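# Assemble the printed parts as the reference card shows

## Task

Join the 3D-printed parts into the arrangement pictured on the reference card (view it with show_instructions); people are waiting for the result. It counts as done only if the assembly stays correct after the robot lets go and nothing has ended up on the floor or been left off the table.

## Robot and tools

Robot: two arms, left_arm and right_arm, each ending in an identical five-finger right hand (so the hands are not mirrored). In the scene frame the origin sits at table height between the arms, +z is up, +x points out over the table, and left_arm is on the +y side. Base positions: left_arm (+0.061, +0.755, +0.172) m, right_arm (+0.013, -0.702, +0.172) m, both turned only slightly about z. Hand poses, velocities and all pose offsets use each arm's own base frame; fixed cameras and the table use the scene frame.

Hand point: a spot 0.05 m in front of the palm and 0.15 m out from the wrist flange. Its +z runs along straight fingers, +y points out of the palm, +x goes across the palm away from the thumb. Straight fingertips reach 0.06-0.07 m past it. A bracket on the little-finger side of the wrist can strike things, and with the fingers level the wrist may hang lower than the hand and touch the table first.

A row has 28 numbers, each in [-1, 1], always covering both arms: left dx, dy, dz, rx, ry, rz, then left little, ring, middle, index, thumb_bend, thumb_turn, force_limit, speed; then the same 14 for the right arm. Pose numbers are offsets from that arm's current Hand target (not absolute), along its base axes; 1.0 equals 0.6 m or 180 degrees; rx, ry, rz form one rotation vector about the Hand target position. Six zeros re-request the Hand target. Finger values: +1 open/straight, -1 curled; thumb_turn -1 puts the thumb opposite the fingers (needed to grasp items roughly 0.035-0.065 m thick, handles down to 0.025 m). force_limit maps -1..+1 to about 0-10 N at the fingertip (0-15 N for the thumb motors); speed reaches full at +0.48. Close at speed -0.94 or slower for a gentle grip. Hand numbers never mean 'unchanged': to keep a hand as it is, resend the last eight numbers actually sent to it (before any were sent, its hand_measured plus hand_force_limit and hand_speed).

Tools:
- execute_actions(actions, cameras): actions is a list of actions; each action is a table of up to 15 rows at 1/30 s each, and a short table repeats its last row. Every row counts from the Hand target at the start of that action. An empty list returns camera images; cameras takes names, ["all"] or [].
- move(target, speed, blend, stop_force, zero, blocking, cameras): target is one 28-number row or up to 15 rows; all offsets count from the Hand targets at the move's start, not from the previous row. speed in m/s, 0.002-3.2 (default 0.25; turn rate up to twice that in rad/s), one value or one per target. blend in metres rounds corners in a list. stop_force in N, 4-120, ends an arm's path when its wrist sensor feels that much push against the motion; do not rely on it for turning hands or light loose parts, and omit it when backing off a contact. zero (default true) re-zeros before the move. blocking=false returns after 0.5 s and cannot be combined with stop_force. Keep the same hand numbers on every row of a list.
- wait(seconds 0-10), stop() to brake a running move, zoom_image(camera, region [x0,y0,x1,y1] in pixels, at most 504x504) on the newest image, show_instructions() for the card, zero_wrist_force(arm), finished_scene(scene=1).

Cameras: cam_head_left, cam_head_right, cam_high, cam_low, cam_left_wrist, cam_right_wrist, each 896x504.

Results: end_effector_position (m) and quat_wxyz in the arm's base frame, velocities, Hand target (your last commanded pose after clipping; the next offsets start from it), joint positions and torques, wrist force/torque along the hand axes (plus the peak since the last shown), and per-motor hand_measured, hand_stopped_by (moving, target, force, stalled, fault) and hand_load_n (positive pushes the finger open; a lost grip shows as load near 0). A move adds a 'move:' line: done, off_target, moving, held or fault, plus limits such as paced or held. done does not prove nothing was touched. The hand often settles short of its target; sending the remaining gap as an offset fixes it. Orientation commands are clipped to within 32 degrees of the measured one per step.

Cautions: stay clear of the other arm (a clearance check helps but is not reliable) and never close one hand on the other's fingers. Routes passing near an arm's own base can flip its shoulder, so go around. Arms are stiff: aiming even slightly past a firm contact, or moving fast into it, can cause a fault stop lasting 10 s (torque limits: 297 N m shoulder, 135 elbow, 48.6 wrists; about 150 N net force). Long holding or straining heats motors; above 85 degrees C the arm locks for 30-60 s. Avoid drops, releasing moving parts, slams, heavy pushes and excess finger force, and keep every part on the table. Quicker, smoother completion is better, and thinking time also passes in the scene.

Each tool is called after "Emit:" by a JSON object that holds its "api" and its "payload", one argument or row to a line.

Reference images:

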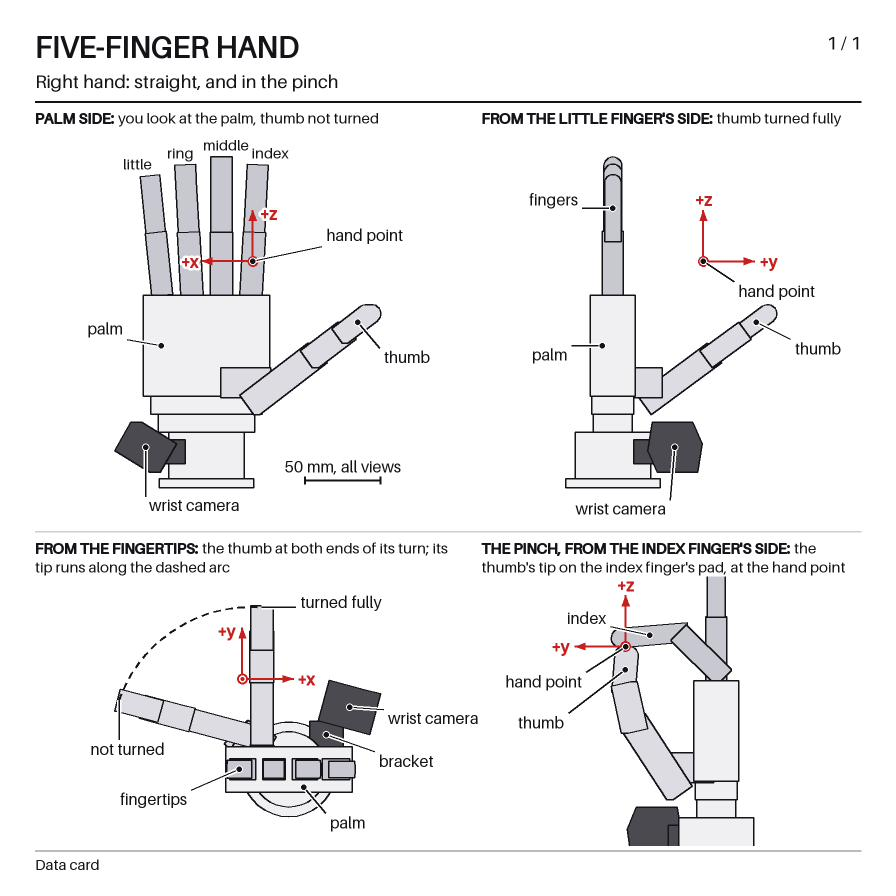

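## Session

Emit:
{"api": "execute_actions", "payload": {
  "actions": []
}}

Emit:
{"api": "show_instructions", "payload": {

}}

Scene clock: 0.00 s.
left_arm: end_effector_position=(+0.4846, -0.6015, +0.0171) hand_measured=(+1.000, +1.000, +1.000, +1.000, +1.000, +1.000) hand_load_n=(+0.0, +0.0, +0.0, +0.0, +0.0, +0.0) hand_stopped_by=(target, target, target, target, target, target) hand_force_limit=0.00 hand_speed=-0.80 end_effector_quat_wxyz=(-0.055, +0.594, +0.802, -0.022) | right_arm: end_effector_position=(+0.9817, +0.2172, +0.1072) hand_measured=(+1.000, +1.000, +1.000, +1.000, +1.000, +1.000) hand_load_n=(+0.0, +0.0, +0.0, +0.0, +0.0, +0.0) hand_stopped_by=(target, target, target, target, target, target) hand_force_limit=0.00 hand_speed=-0.80 end_effector_quat_wxyz=(+0.179, +0.229, +0.906, -0.307)
Joint positions: left_arm=[-1.162 -0.853 1.536 0.961 1.663 -1.454] | right_arm=[0.199 -0.59 0.932 1.156 2.294 -0.905]
Joint velocities: within noise
Joint torques (N m): no reading
Wrist force (N): no reading
Wrist torque (N m): no reading
Wrist force, peak (N): no reading
Hand target: left_arm +0.4846, -0.6015, +0.0171; -0.055, +0.594, +0.802, -0.022 | right_arm +0.9817, +0.2172, +0.1072; +0.179, +0.229, +0.906, -0.307

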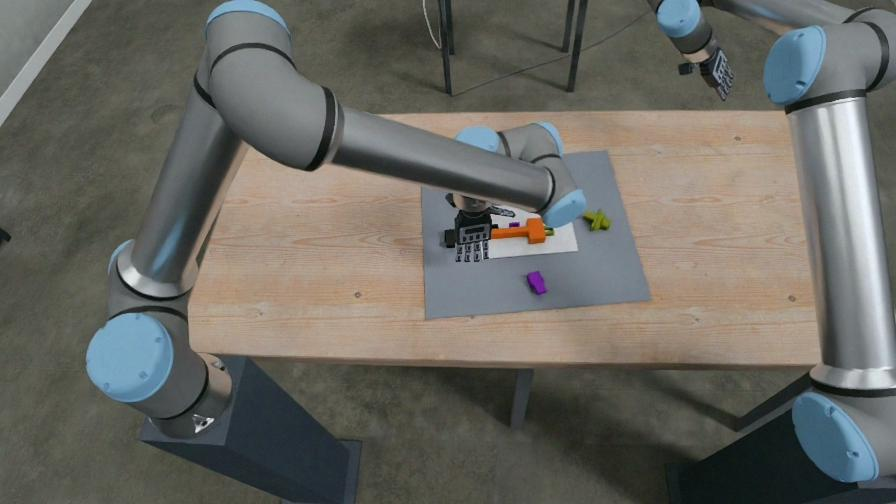

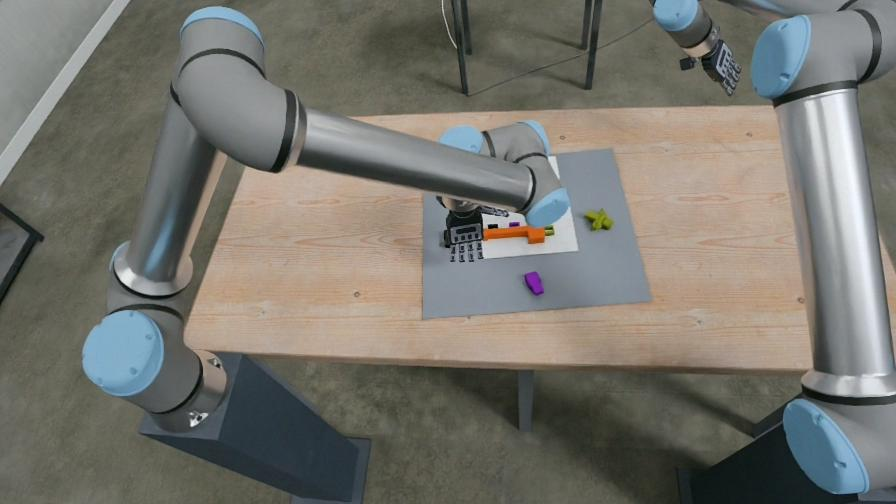

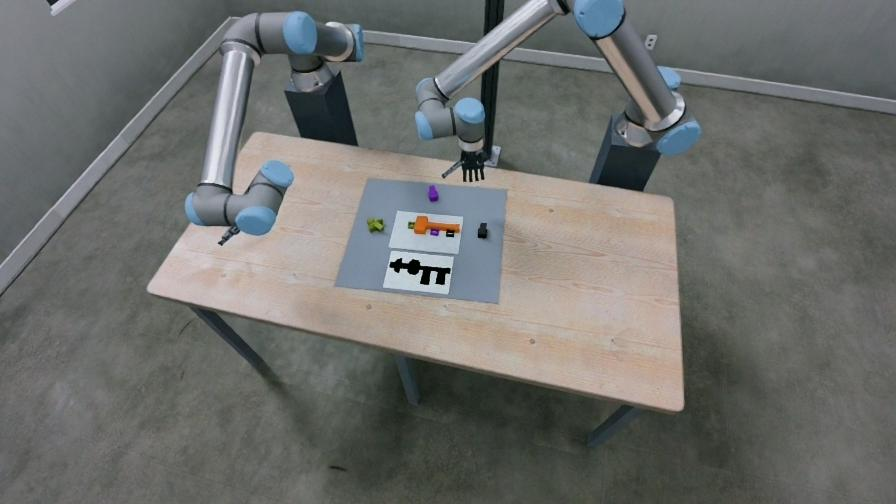

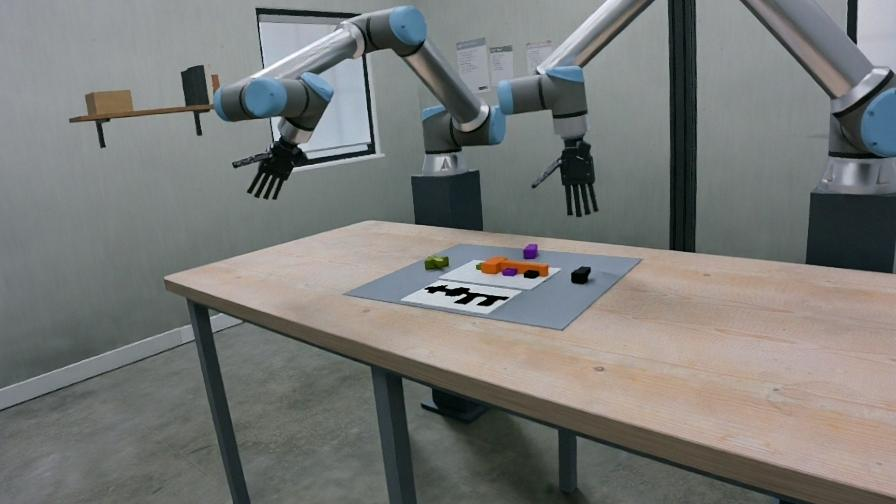

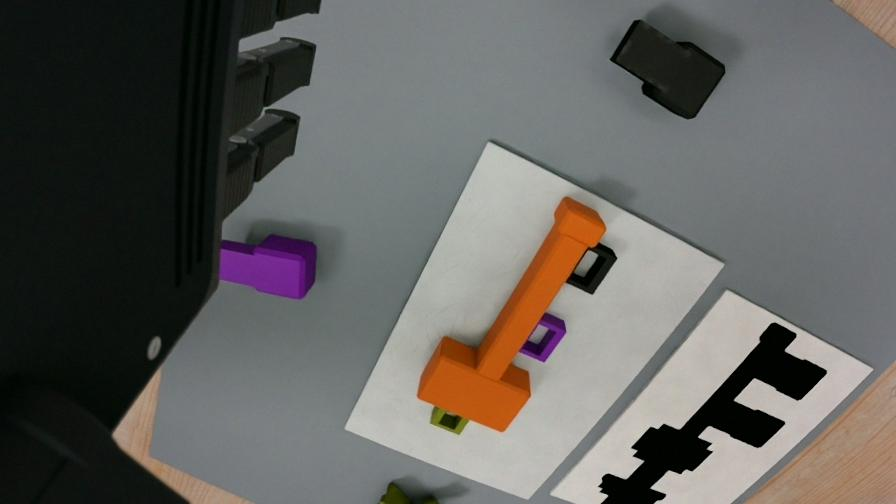

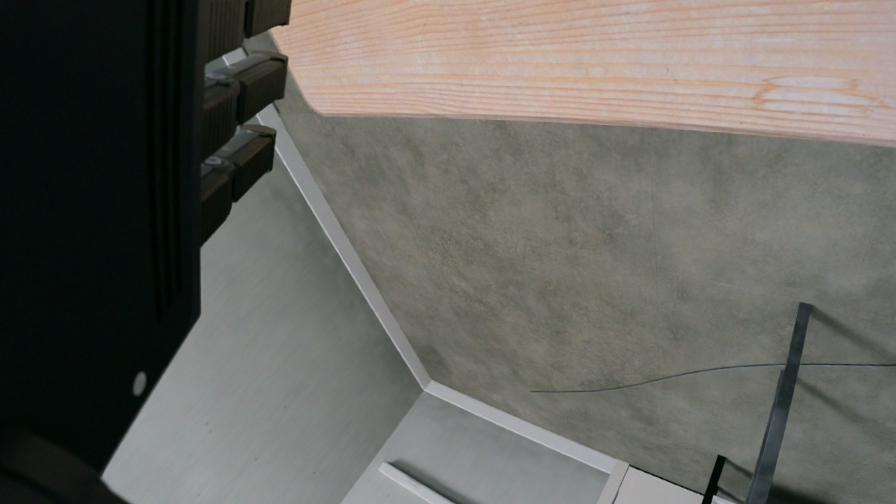

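Reference images for this scene: FIVE-FINGER HAND page 1.

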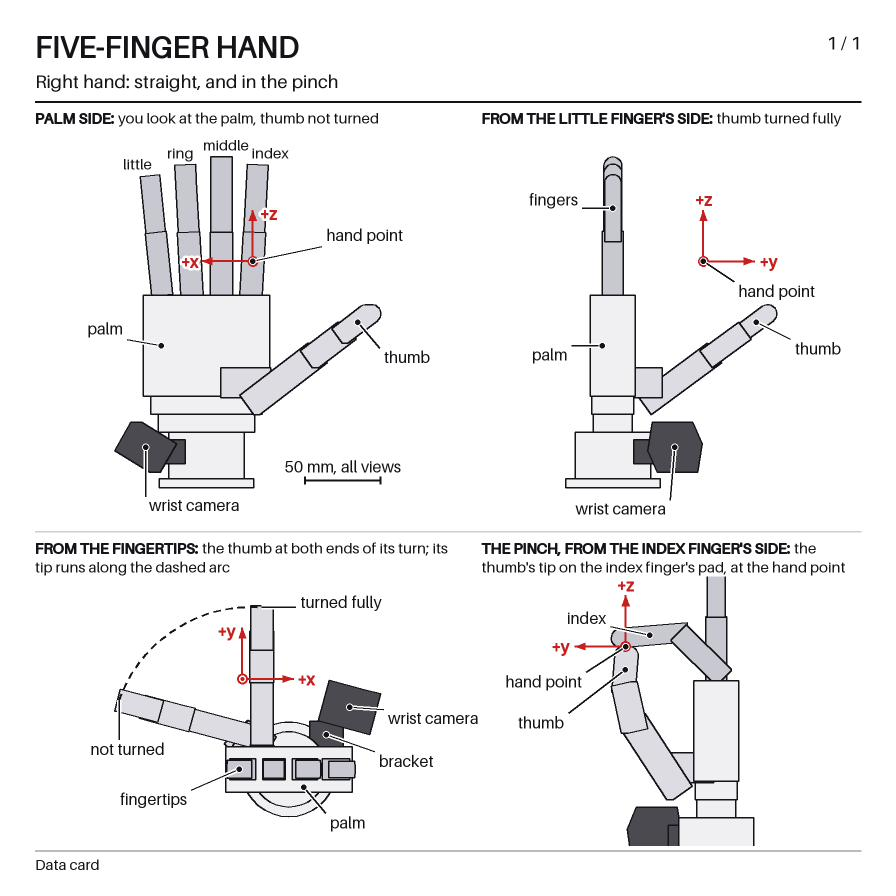

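Emit:
{"api": "zoom_image", "payload": {
  "camera": "cam_left_wrist",
  "region": [392, 100, 896, 504]
}}

Emit:
{"api": "zoom_image", "payload": {
  "camera": "cam_high",
  "region": [330, 170, 510, 310]
}}

Emit:
{"api": "zoom_image", "payload": {
  "camera": "cam_low",
  "region": [400, 230, 620, 330]
}}

Emit:
{"api": "zoom_image", "payload": {
  "camera": "cam_head_left",
  "region": [410, 140, 660, 320]
}}

Scaled by 1.000.

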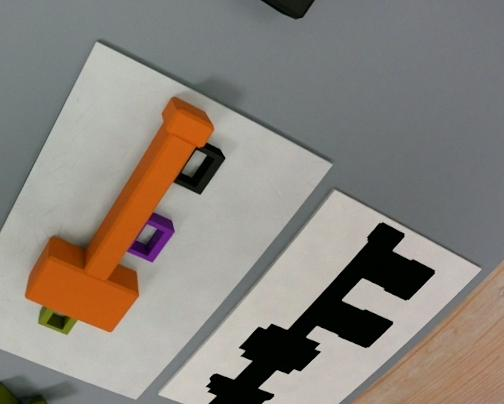

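Scaled by 2.800.

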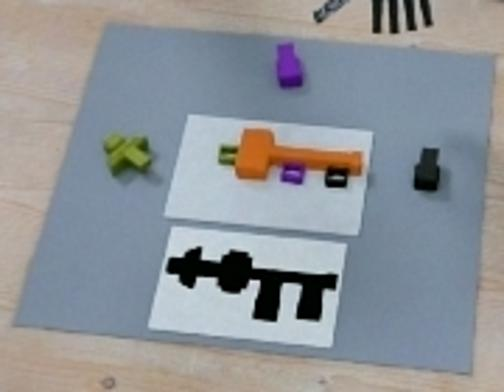

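Scaled by 2.291.

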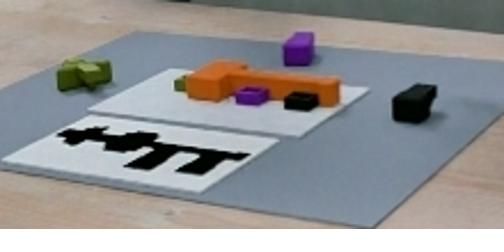

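Scaled by 2.016.

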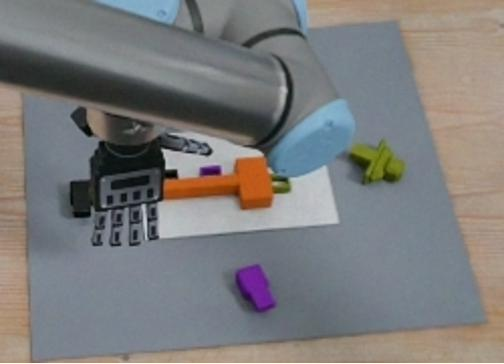

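Emit:
{"api": "zoom_image", "payload": {
  "camera": "cam_left_wrist",
  "region": [400, 180, 640, 460]
}}

Emit:
{"api": "zoom_image", "payload": {
  "camera": "cam_left_wrist",
  "region": [580, 0, 760, 140]
}}

Emit:
{"api": "zoom_image", "payload": {
  "camera": "cam_left_wrist",
  "region": [590, 300, 896, 504]
}}

Emit:
{"api": "zoom_image", "payload": {
  "camera": "cam_low",
  "region": [410, 240, 500, 310]
}}

Emit:
{"api": "zoom_image", "payload": {
  "camera": "cam_low",
  "region": [480, 235, 600, 300]
}}

Scaled by 1.800.

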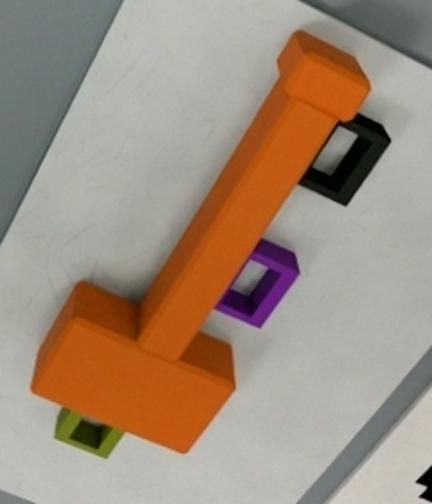

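Scaled by 2.800.

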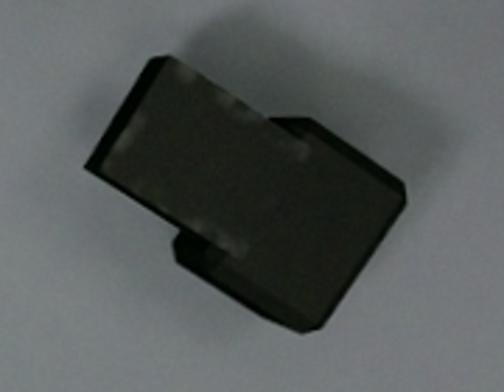

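Scaled by 1.647.

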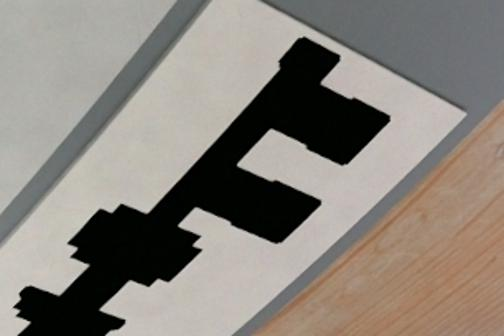

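Scaled by 5.600.

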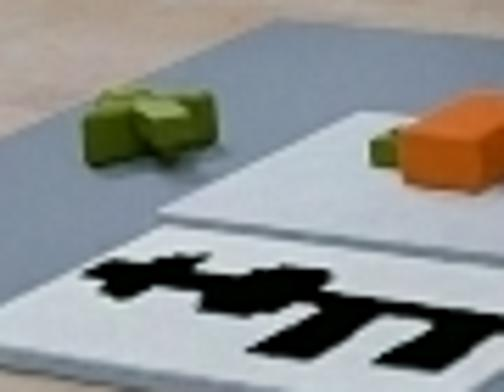

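Scaled by 4.200.

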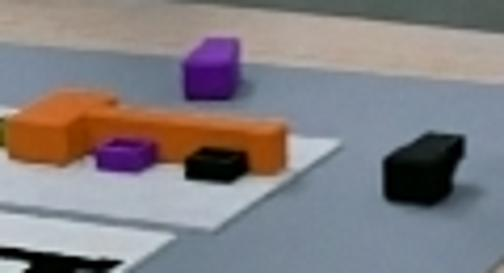

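Emit:
{"api": "move", "payload": {
  "target": [0.08,-0.1,0.17,0,0,0,1,1,1,1,1,-1,0,0.4,0,0,0,0,0,0,1,1,1,1,1,1,0,-0.8],
  "cameras": ["cam_left_wrist","cam_head_left","cam_high"]
}}

Scene clock: 10.40 s.
left_arm: end_effector_position=(+0.5325, -0.6615, +0.1190) hand_measured=(+1.000, +1.000, +1.000, +1.000, +1.000, -1.000) hand_load_n=(+0.0, -0.5, +0.0, +0.0, +0.0, +0.0) hand_stopped_by=(target, target, target, target, target, target) hand_force_limit=0.00 hand_speed=0.40 end_effector_quat_wxyz=(-0.055, +0.594, +0.802, -0.022) | right_arm: end_effector_position=(+0.9817, +0.2172, +0.1072) hand_measured=(+1.000, +1.000, +1.000, +1.000, +1.000, +1.000) hand_load_n=(+0.0, +0.0, +0.0, +0.0, +0.0, +0.0) hand_stopped_by=(target, target, target, target, target, target) hand_force_limit=0.00 hand_speed=-0.80 end_effector_quat_wxyz=(+0.179, +0.229, +0.906, -0.307)
Joint positions: left_arm=[-1.137 -0.834 1.289 1.191 1.661 -1.428] | right_arm=[0.199 -0.59 0.932 1.156 2.294 -0.905]
Joint torques (N m): left_arm=[8.4 -80.81 -42.1 5.36 4.2 4.12] | right_arm=[1.24 -101.3 -36.73 3.92 0.8 0.15]
Wrist force (N): left_arm=[-0.2 0.2 -0.1] | right_arm=[0.0 0.1 -0.2]
Wrist torque (N m): left_arm=[0.04 0.04 0.01] | right_arm=[0.02 0.00 0.00]
Wrist force, peak (N): left_arm=[0.4 -0.4 1.4] | right_arm=[0.4 -0.1 -0.4]
Hand target: left_arm +0.5326, -0.6615, +0.1191; -0.055, +0.594, +0.802, -0.022 | right_arm +0.9817, +0.2172, +0.1072; +0.179, +0.229, +0.906, -0.307
Off the commanded pose: left_arm 0.000 m, 0 deg | right_arm 0.000 m, 0 deg.
move: done
camera_calibration:
cam_left_wrist: T_world_to_cam=[[0.826451, 0.554519, -0.0974091, -0.0597324], [0.539083, -0.729494, 0.420985, -0.820811], [0.162384, -0.400435, -0.901822, -0.134603], [0, 0, 0, 1]] pos_world=[0.513709, -0.619553, 0.218342]
Images, in order (width x height): cam_head_left 896x504, cam_high 896x504, cam_left_wrist 896x504.

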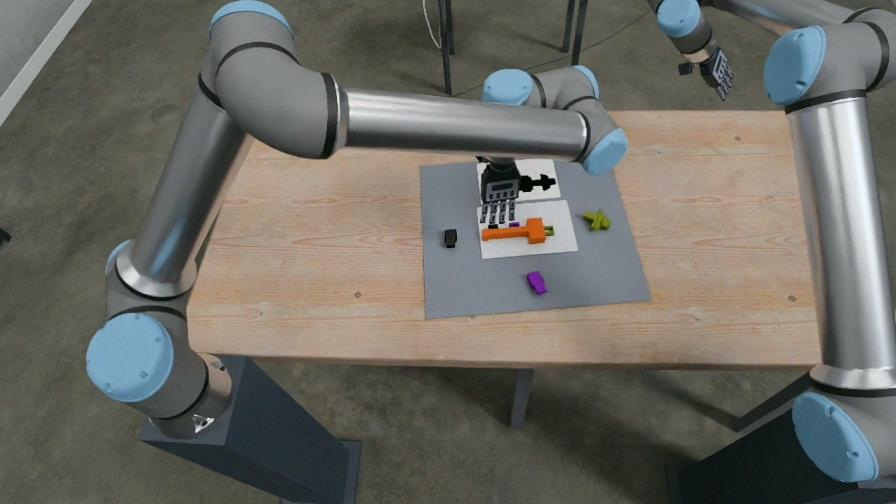

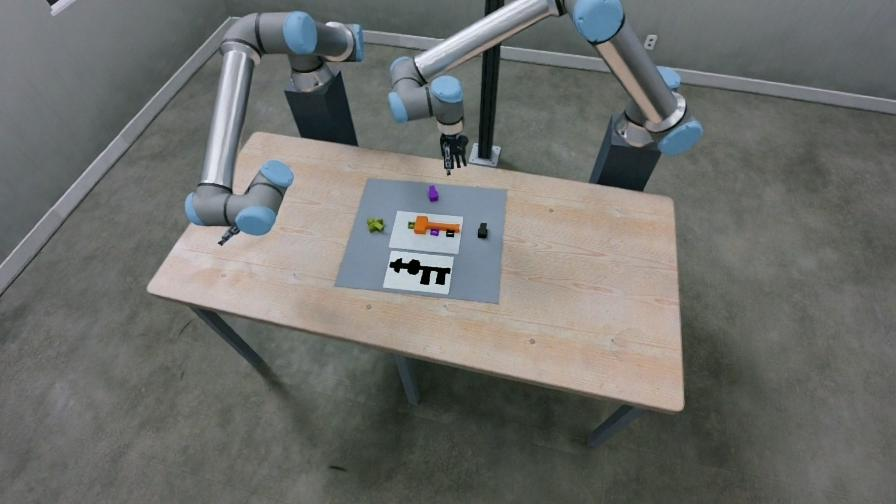

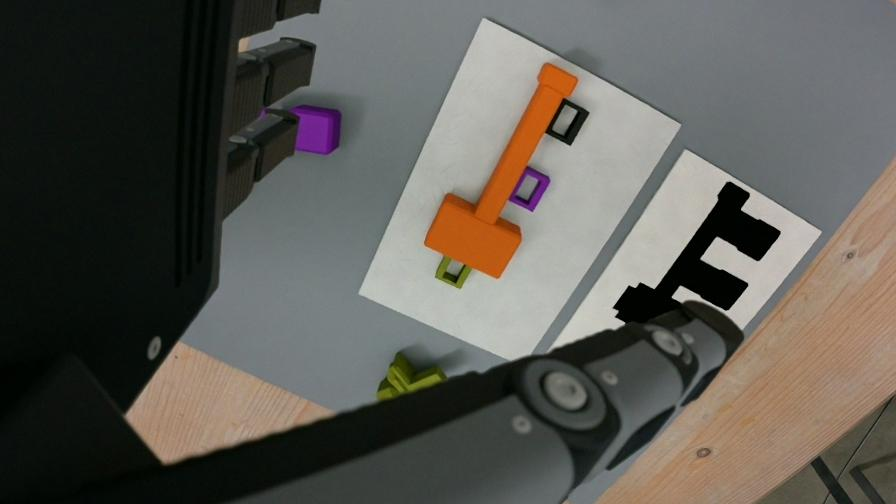

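Emit:
{"api": "move", "payload": {
  "target": [0.0573,0.2542,-0.20,-0.2096,0.1118,0.4340,-1,-1,0.6,0.6,0.6,-1,0,0.4,0,0,0,0,0,0,1,1,1,1,1,1,0,-0.8],
  "cameras": ["all"]
}}

Scene clock: 21.87 s.
left_arm: end_effector_position=(+0.5669, -0.5090, -0.0009) hand_measured=(-1.000, -1.000, +0.600, +0.600, +0.600, -1.000) hand_load_n=(+0.0, +0.0, +0.0, +0.0, +0.0, +0.0) hand_stopped_by=(target, target, target, target, target, target) hand_force_limit=0.00 hand_speed=0.40 end_effector_quat_wxyz=(+0.024, -0.057, +0.922, -0.381) | right_arm: end_effector_position=(+0.9817, +0.2172, +0.1072) hand_measured=(+1.000, +1.000, +1.000, +1.000, +1.000, +1.000) hand_load_n=(+0.0, +0.0, +0.0, +0.0, +0.0, -0.5) hand_stopped_by=(target, target, target, target, target, target) hand_force_limit=0.00 hand_speed=-0.80 end_effector_quat_wxyz=(+0.179, +0.229, +0.906, -0.307)
Joint positions: left_arm=[-0.895 -1.058 1.849 0.076 1.95 -2.729] | right_arm=[0.199 -0.59 0.932 1.156 2.294 -0.905]
Joint torques (N m): left_arm=[8.12 -83.14 -17.49 -0.73 -3.4 -3.95] | right_arm=[2.24 -101.44 -37.04 4.45 0.86 -0.37]
Wrist force (N): left_arm=[-0.5 0.6 -0.7] | right_arm=[0.1 0.0 -0.3]
Wrist torque (N m): left_arm=[0.05 0.07 0.25] | right_arm=[0.01 -0.01 0.00]
Wrist force, peak (N): left_arm=[0.2 1.2 -1.0] | right_arm=[0.1 -0.3 -0.4]
Hand target: left_arm +0.5669, -0.5090, -0.0009; +0.024, -0.057, +0.922, -0.382 | right_arm +0.9817, +0.2172, +0.1072; +0.179, +0.229, +0.906, -0.307
Off the commanded pose: left_arm 0.000 m, 0 deg | right_arm 0.000 m, 0 deg.
move: done
camera_calibration:
cam_left_wrist: T_world_to_cam=[[-0.365269, 0.623889, -0.690898, 0.526089], [0.753962, 0.633585, 0.173525, -0.105864], [0.546003, -0.457528, -0.701818, -0.433689], [0, 0, 0, 1]] pos_world=[0.508777, -0.459572, 0.0774727]

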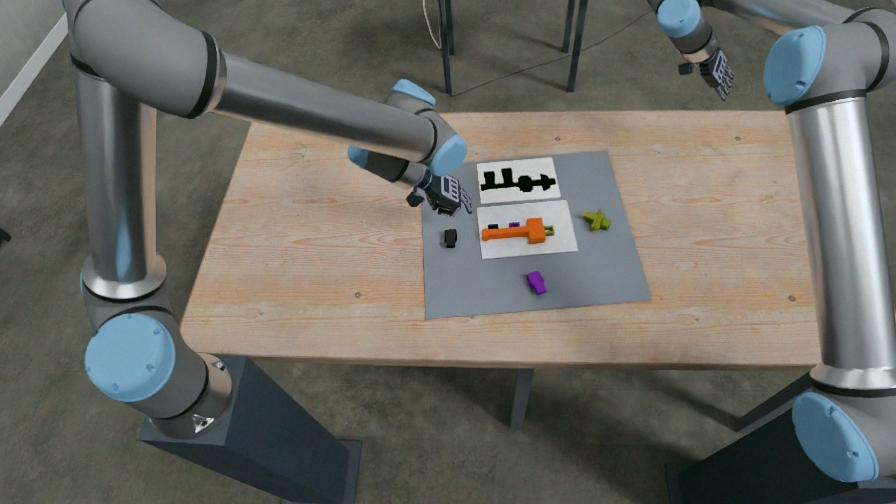

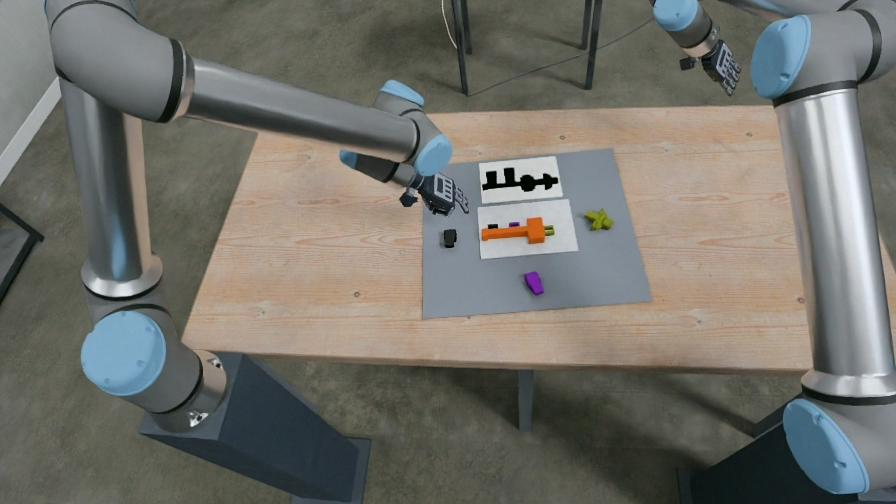

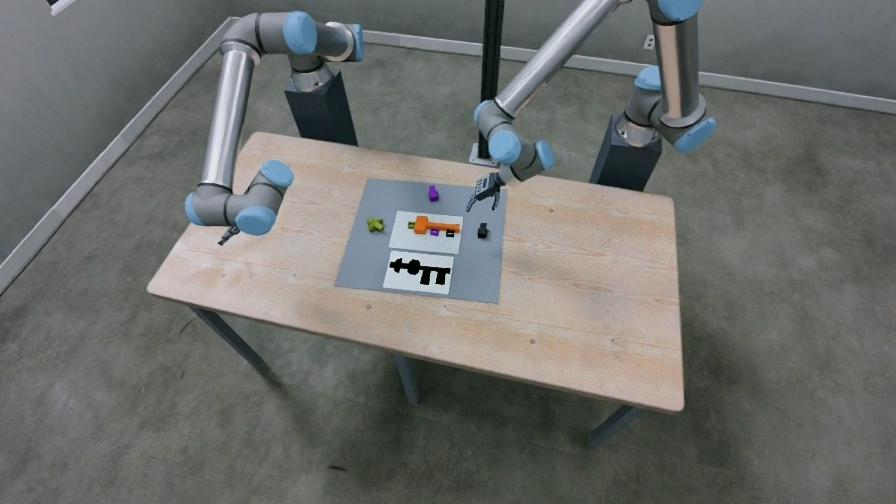

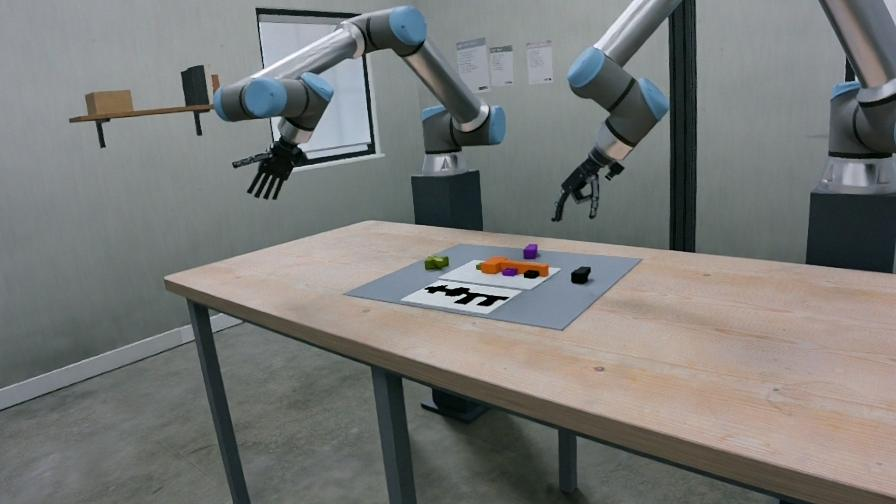

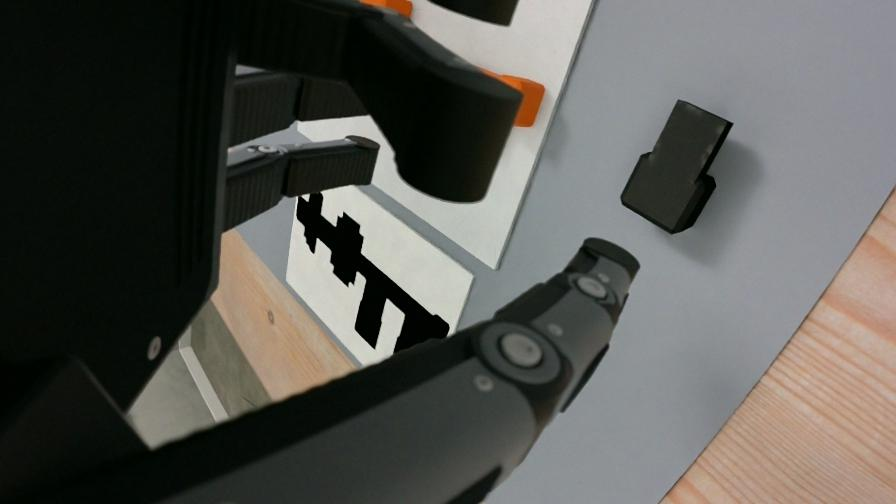

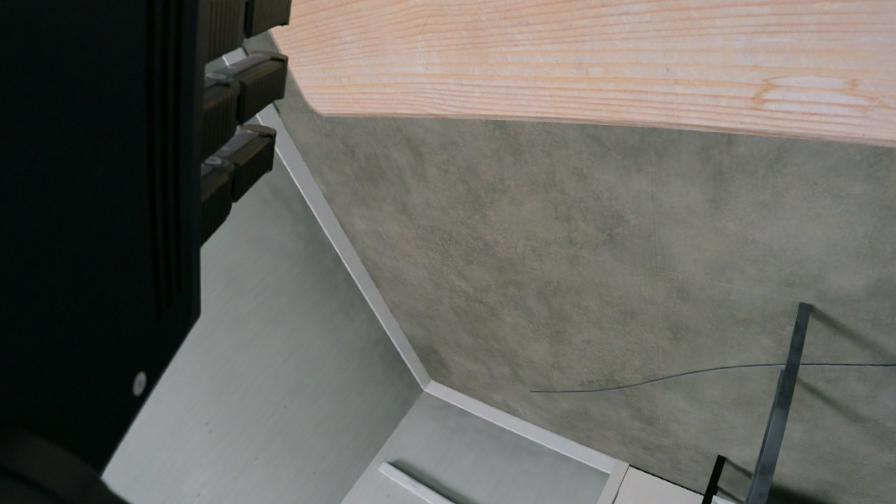

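Emit:
{"api": "zoom_image", "payload": {
  "camera": "cam_left_wrist",
  "region": [480, 80, 760, 320]
}}

Emit:
{"api": "zoom_image", "payload": {
  "camera": "cam_low",
  "region": [540, 150, 640, 300]
}}

Emit:
{"api": "zoom_image", "payload": {
  "camera": "cam_high",
  "region": [400, 160, 560, 260]
}}

Scaled by 1.800.

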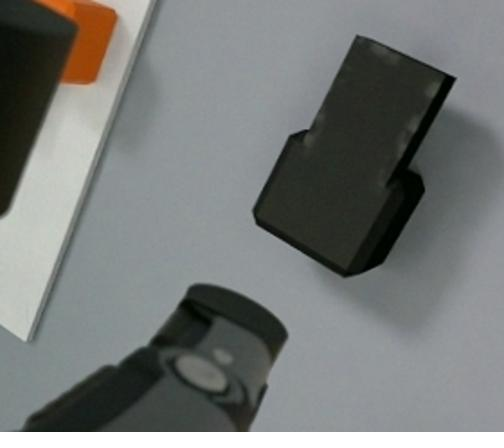

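Scaled by 3.360.

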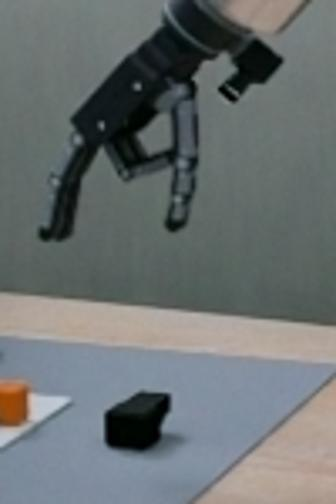

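Scaled by 3.150.

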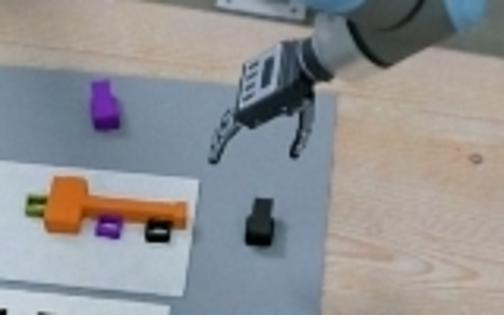

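Emit:
{"api": "move", "payload": {
  "target": [0.0133,0.0083,-0.20,0,0,0,-1,-1,0.6,0.6,0.6,-1,-0.5,-0.2,0,0,0,0,0,0,1,1,1,1,1,1,0,-0.8],
  "stop_force": 8,
  "speed": 0.12,
  "cameras": ["cam_low","cam_high","cam_left_wrist","cam_head_left"]
}}

Emit:
{"api": "zoom_image", "payload": {
  "camera": "cam_low",
  "region": [540, 190, 640, 300]
}}

Emit:
{"api": "zoom_image", "payload": {
  "camera": "cam_high",
  "region": [440, 170, 540, 260]
}}

Emit:
{"api": "zoom_image", "payload": {
  "camera": "cam_left_wrist",
  "region": [400, 50, 760, 330]
}}

Scene clock: 26.80 s.
left_arm: end_effector_position=(+0.5749, -0.5040, -0.1209) hand_measured=(-1.000, -1.000, +0.600, +0.600, +0.600, -1.000) hand_load_n=(+0.0, +0.0, +0.0, +0.0, +0.0, +0.0) hand_stopped_by=(target, target, target, target, target, target) hand_force_limit=-0.50 hand_speed=-0.20 end_effector_quat_wxyz=(+0.024, -0.057, +0.922, -0.382) | right_arm: end_effector_position=(+0.9817, +0.2172, +0.1072) hand_measured=(+1.000, +1.000, +1.000, +1.000, +1.000, +1.000) hand_load_n=(+0.0, +0.0, +0.0, +0.0, +0.0, +0.0) hand_stopped_by=(target, target, target, target, target, target) hand_force_limit=0.00 hand_speed=-0.80 end_effector_quat_wxyz=(+0.179, +0.229, +0.906, -0.307)
Joint positions: left_arm=[-0.88 -0.896 1.864 -0.098 1.96 -2.717] | right_arm=[0.199 -0.59 0.932 1.156 2.294 -0.905]
Joint torques (N m): left_arm=[6.39 -65.61 -30 -0.29 4.75 3.72] | right_arm=[-0.08 -98.95 -36.53 4.32 0.65 0]
Wrist force (N): left_arm=[0.0 0.6 -0.8] | right_arm=[0.2 0.0 -0.2]
Wrist torque (N m): left_arm=[0.01 0.00 0.07] | right_arm=[0.01 -0.02 0.01]
Wrist force, peak (N): left_arm=[-0.2 1.4 0.4] | right_arm=[0.3 -0.3 -0.2]
Hand target: left_arm +0.5749, -0.5040, -0.1209; +0.024, -0.057, +0.922, -0.382 | right_arm +0.9817, +0.2172, +0.1072; +0.179, +0.229, +0.906, -0.307
Off the commanded pose: left_arm 0.000 m, 0 deg | right_arm 0.000 m, 0 deg.
move: done
camera_calibration:
cam_left_wrist: T_world_to_cam=[[-0.365421, 0.623725, -0.690967, 0.442948], [0.753792, 0.633801, 0.173477, -0.0939816], [0.546137, -0.457453, -0.701763, -0.519966], [0, 0, 0, 1]] pos_world=[0.516677, -0.454572, -0.0425271]
Images, in order (width x height): cam_head_left 896x504, cam_high 896x504, cam_low 896x504, cam_left_wrist 896x504.

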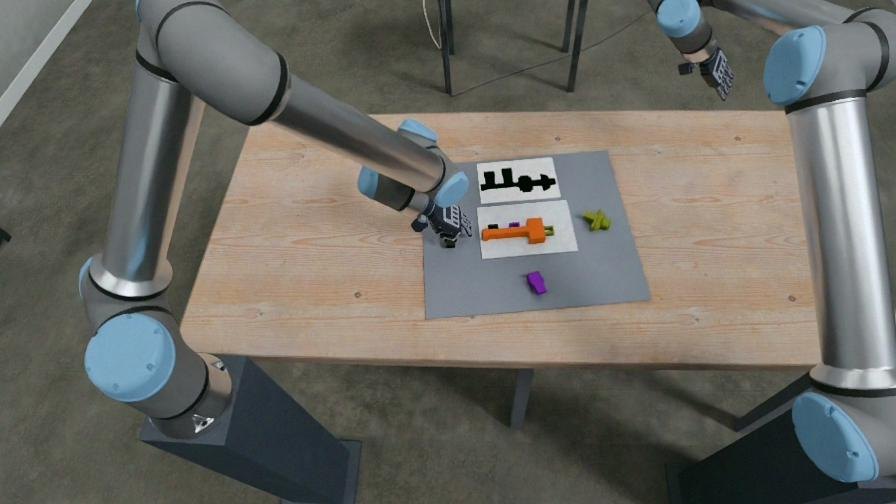

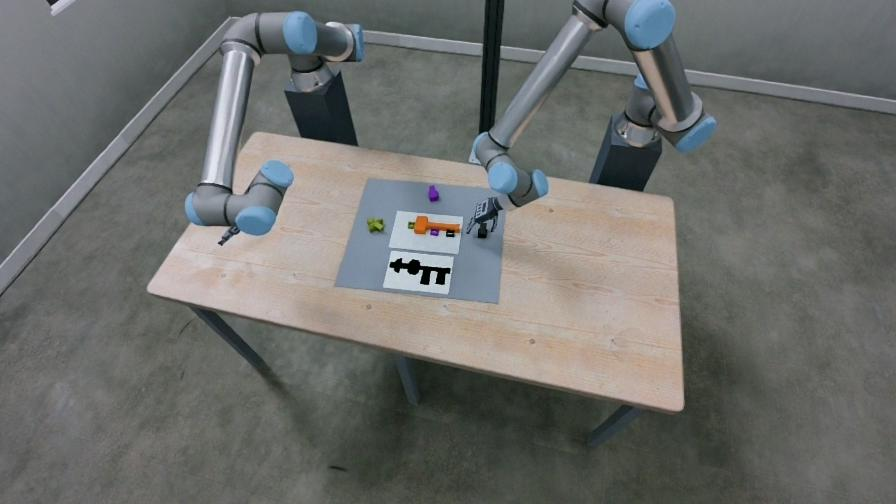

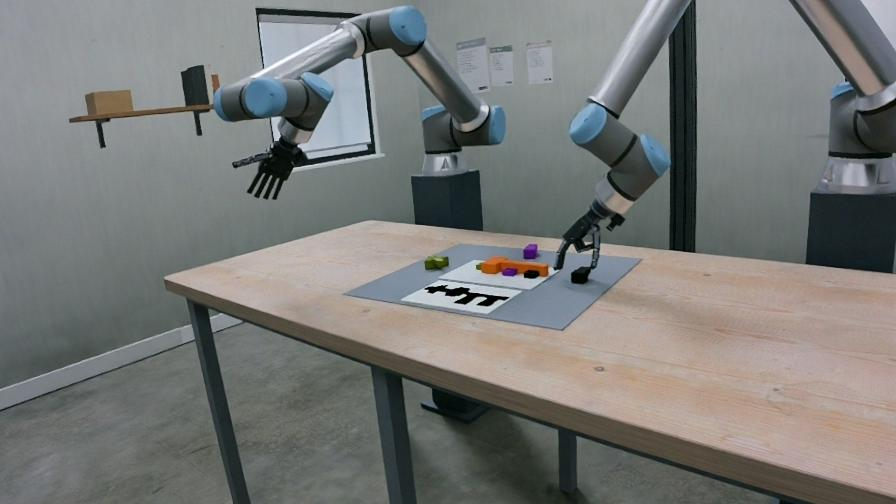

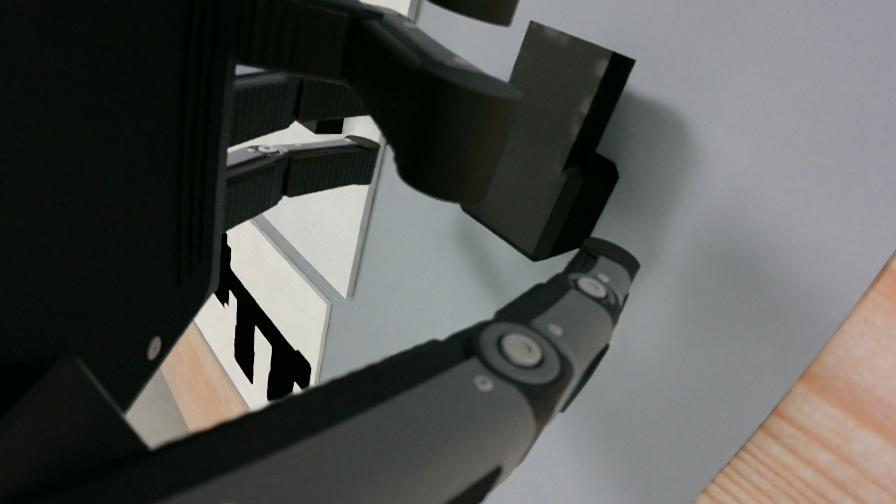

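Scaled by 4.582.

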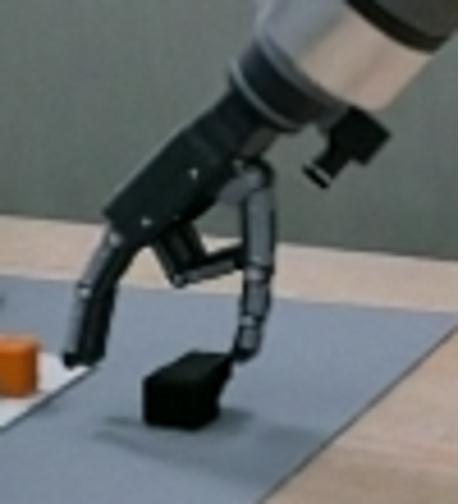

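Scaled by 5.040.

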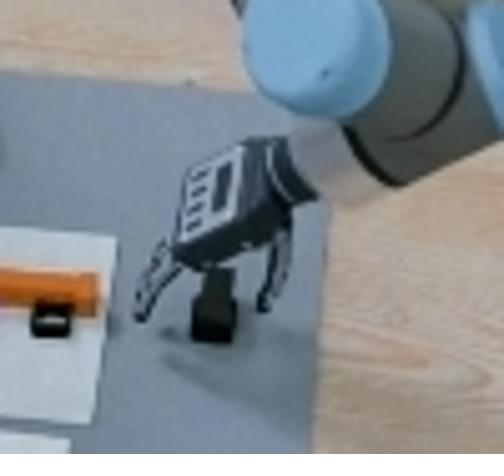

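Scaled by 1.400.

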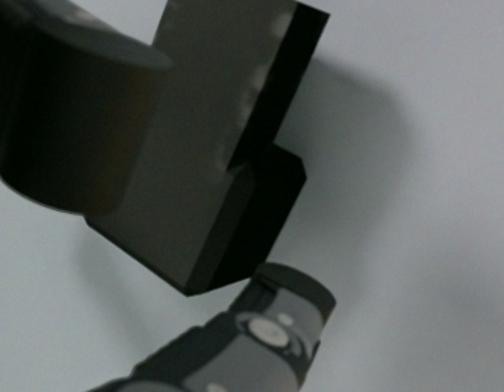

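Emit:
{"api": "move", "payload": {
  "target": [0.0083,0.005,-0.0427,0,0,0,-1,-1,0.6,0.6,0.6,-1,-0.5,-0.2,0,0,0,0,0,0,1,1,1,1,1,1,0,-0.8],
  "stop_force": 6,
  "speed": 0.05,
  "cameras": ["cam_low","cam_left_wrist"]
}}

Emit:
{"api": "zoom_image", "payload": {
  "camera": "cam_low",
  "region": [540, 190, 640, 300]
}}

Scene clock: 30.03 s.
left_arm: end_effector_position=(+0.5796, -0.5012, -0.1453) hand_measured=(-1.000, -1.000, +0.600, +0.600, +0.600, -1.000) hand_load_n=(+0.0, +0.0, +0.0, +0.0, +0.0, +0.5) hand_stopped_by=(target, target, target, target, target, target) hand_force_limit=-0.50 hand_speed=-0.20 end_effector_quat_wxyz=(+0.024, -0.057, +0.922, -0.382) | right_arm: end_effector_position=(+0.9817, +0.2172, +0.1072) hand_measured=(+1.000, +1.000, +1.000, +1.000, +1.000, +1.000) hand_load_n=(+0.0, +0.0, +0.0, +0.0, +0.0, -0.5) hand_stopped_by=(target, target, target, target, target, target) hand_force_limit=0.00 hand_speed=-0.80 end_effector_quat_wxyz=(+0.179, +0.229, +0.906, -0.307)
Joint positions: left_arm=[-0.871 -0.858 1.859 -0.127 1.966 -2.71] | right_arm=[0.199 -0.59 0.932 1.156 2.294 -0.905]
Joint torques (N m): left_arm=[-9.31 -85.38 -10.04 3.49 -4.07 -2.54] | right_arm=[-1.95 -99.48 -37.68 4.12 0.5 0.2]
Wrist force (N): left_arm=[1.3 -2.8 -7.3] | right_arm=[0.0 0.1 0.3]
Wrist torque (N m): left_arm=[0.42 0.24 0.02] | right_arm=[-0.01 0.00 0.00]
Wrist force, peak (N): left_arm=[3.2 -9.1 -17.6] | right_arm=[-0.2 -0.2 -0.3]
Hand target: left_arm +0.5796, -0.5012, -0.1453; +0.024, -0.057, +0.922, -0.382 (not the last commanded pose) | right_arm +0.9817, +0.2172, +0.1072; +0.179, +0.229, +0.906, -0.307
Off the commanded pose: left_arm 0.001 m, 0 deg | right_arm 0.000 m, 0 deg.
move: contact (left_arm)
camera_calibration:
cam_left_wrist: T_world_to_cam=[[-0.365458, 0.623757, -0.690919, 0.42607], [0.753801, 0.633793, 0.173465, -0.0952141], [0.5461, -0.457421, -0.701813, -0.538353], [0, 0, 0, 1]] pos_world=[0.521477, -0.451672, -0.0669273]
Images, in order (width x height): cam_low 896x504, cam_left_wrist 896x504.

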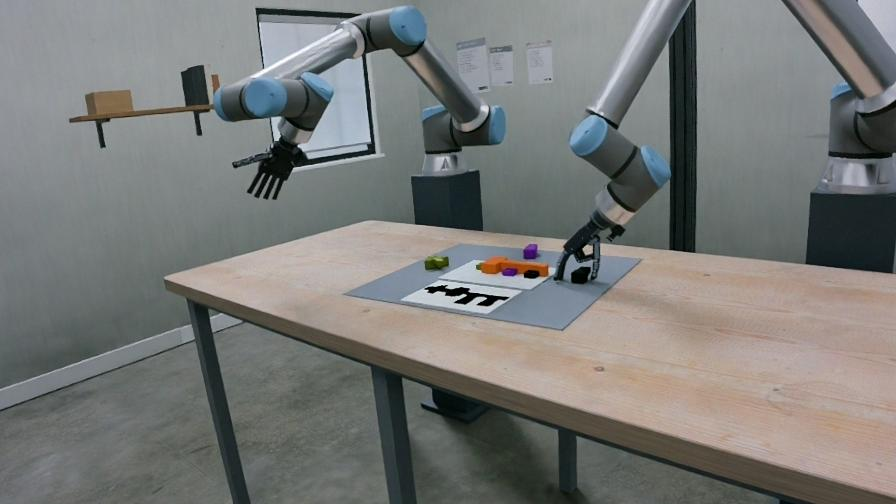

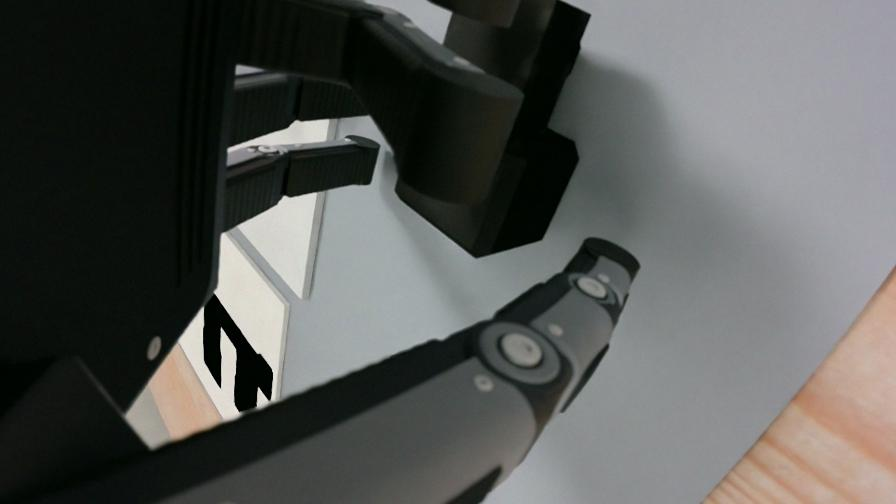

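Scaled by 4.582.

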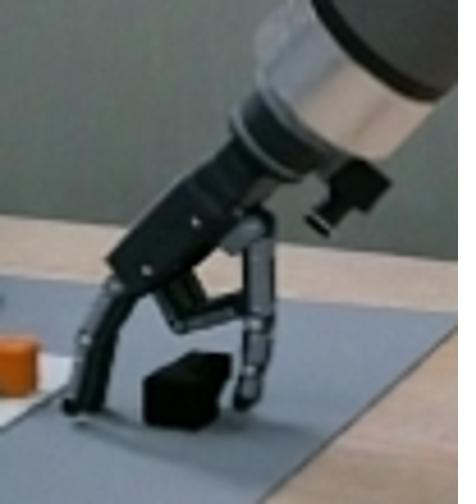

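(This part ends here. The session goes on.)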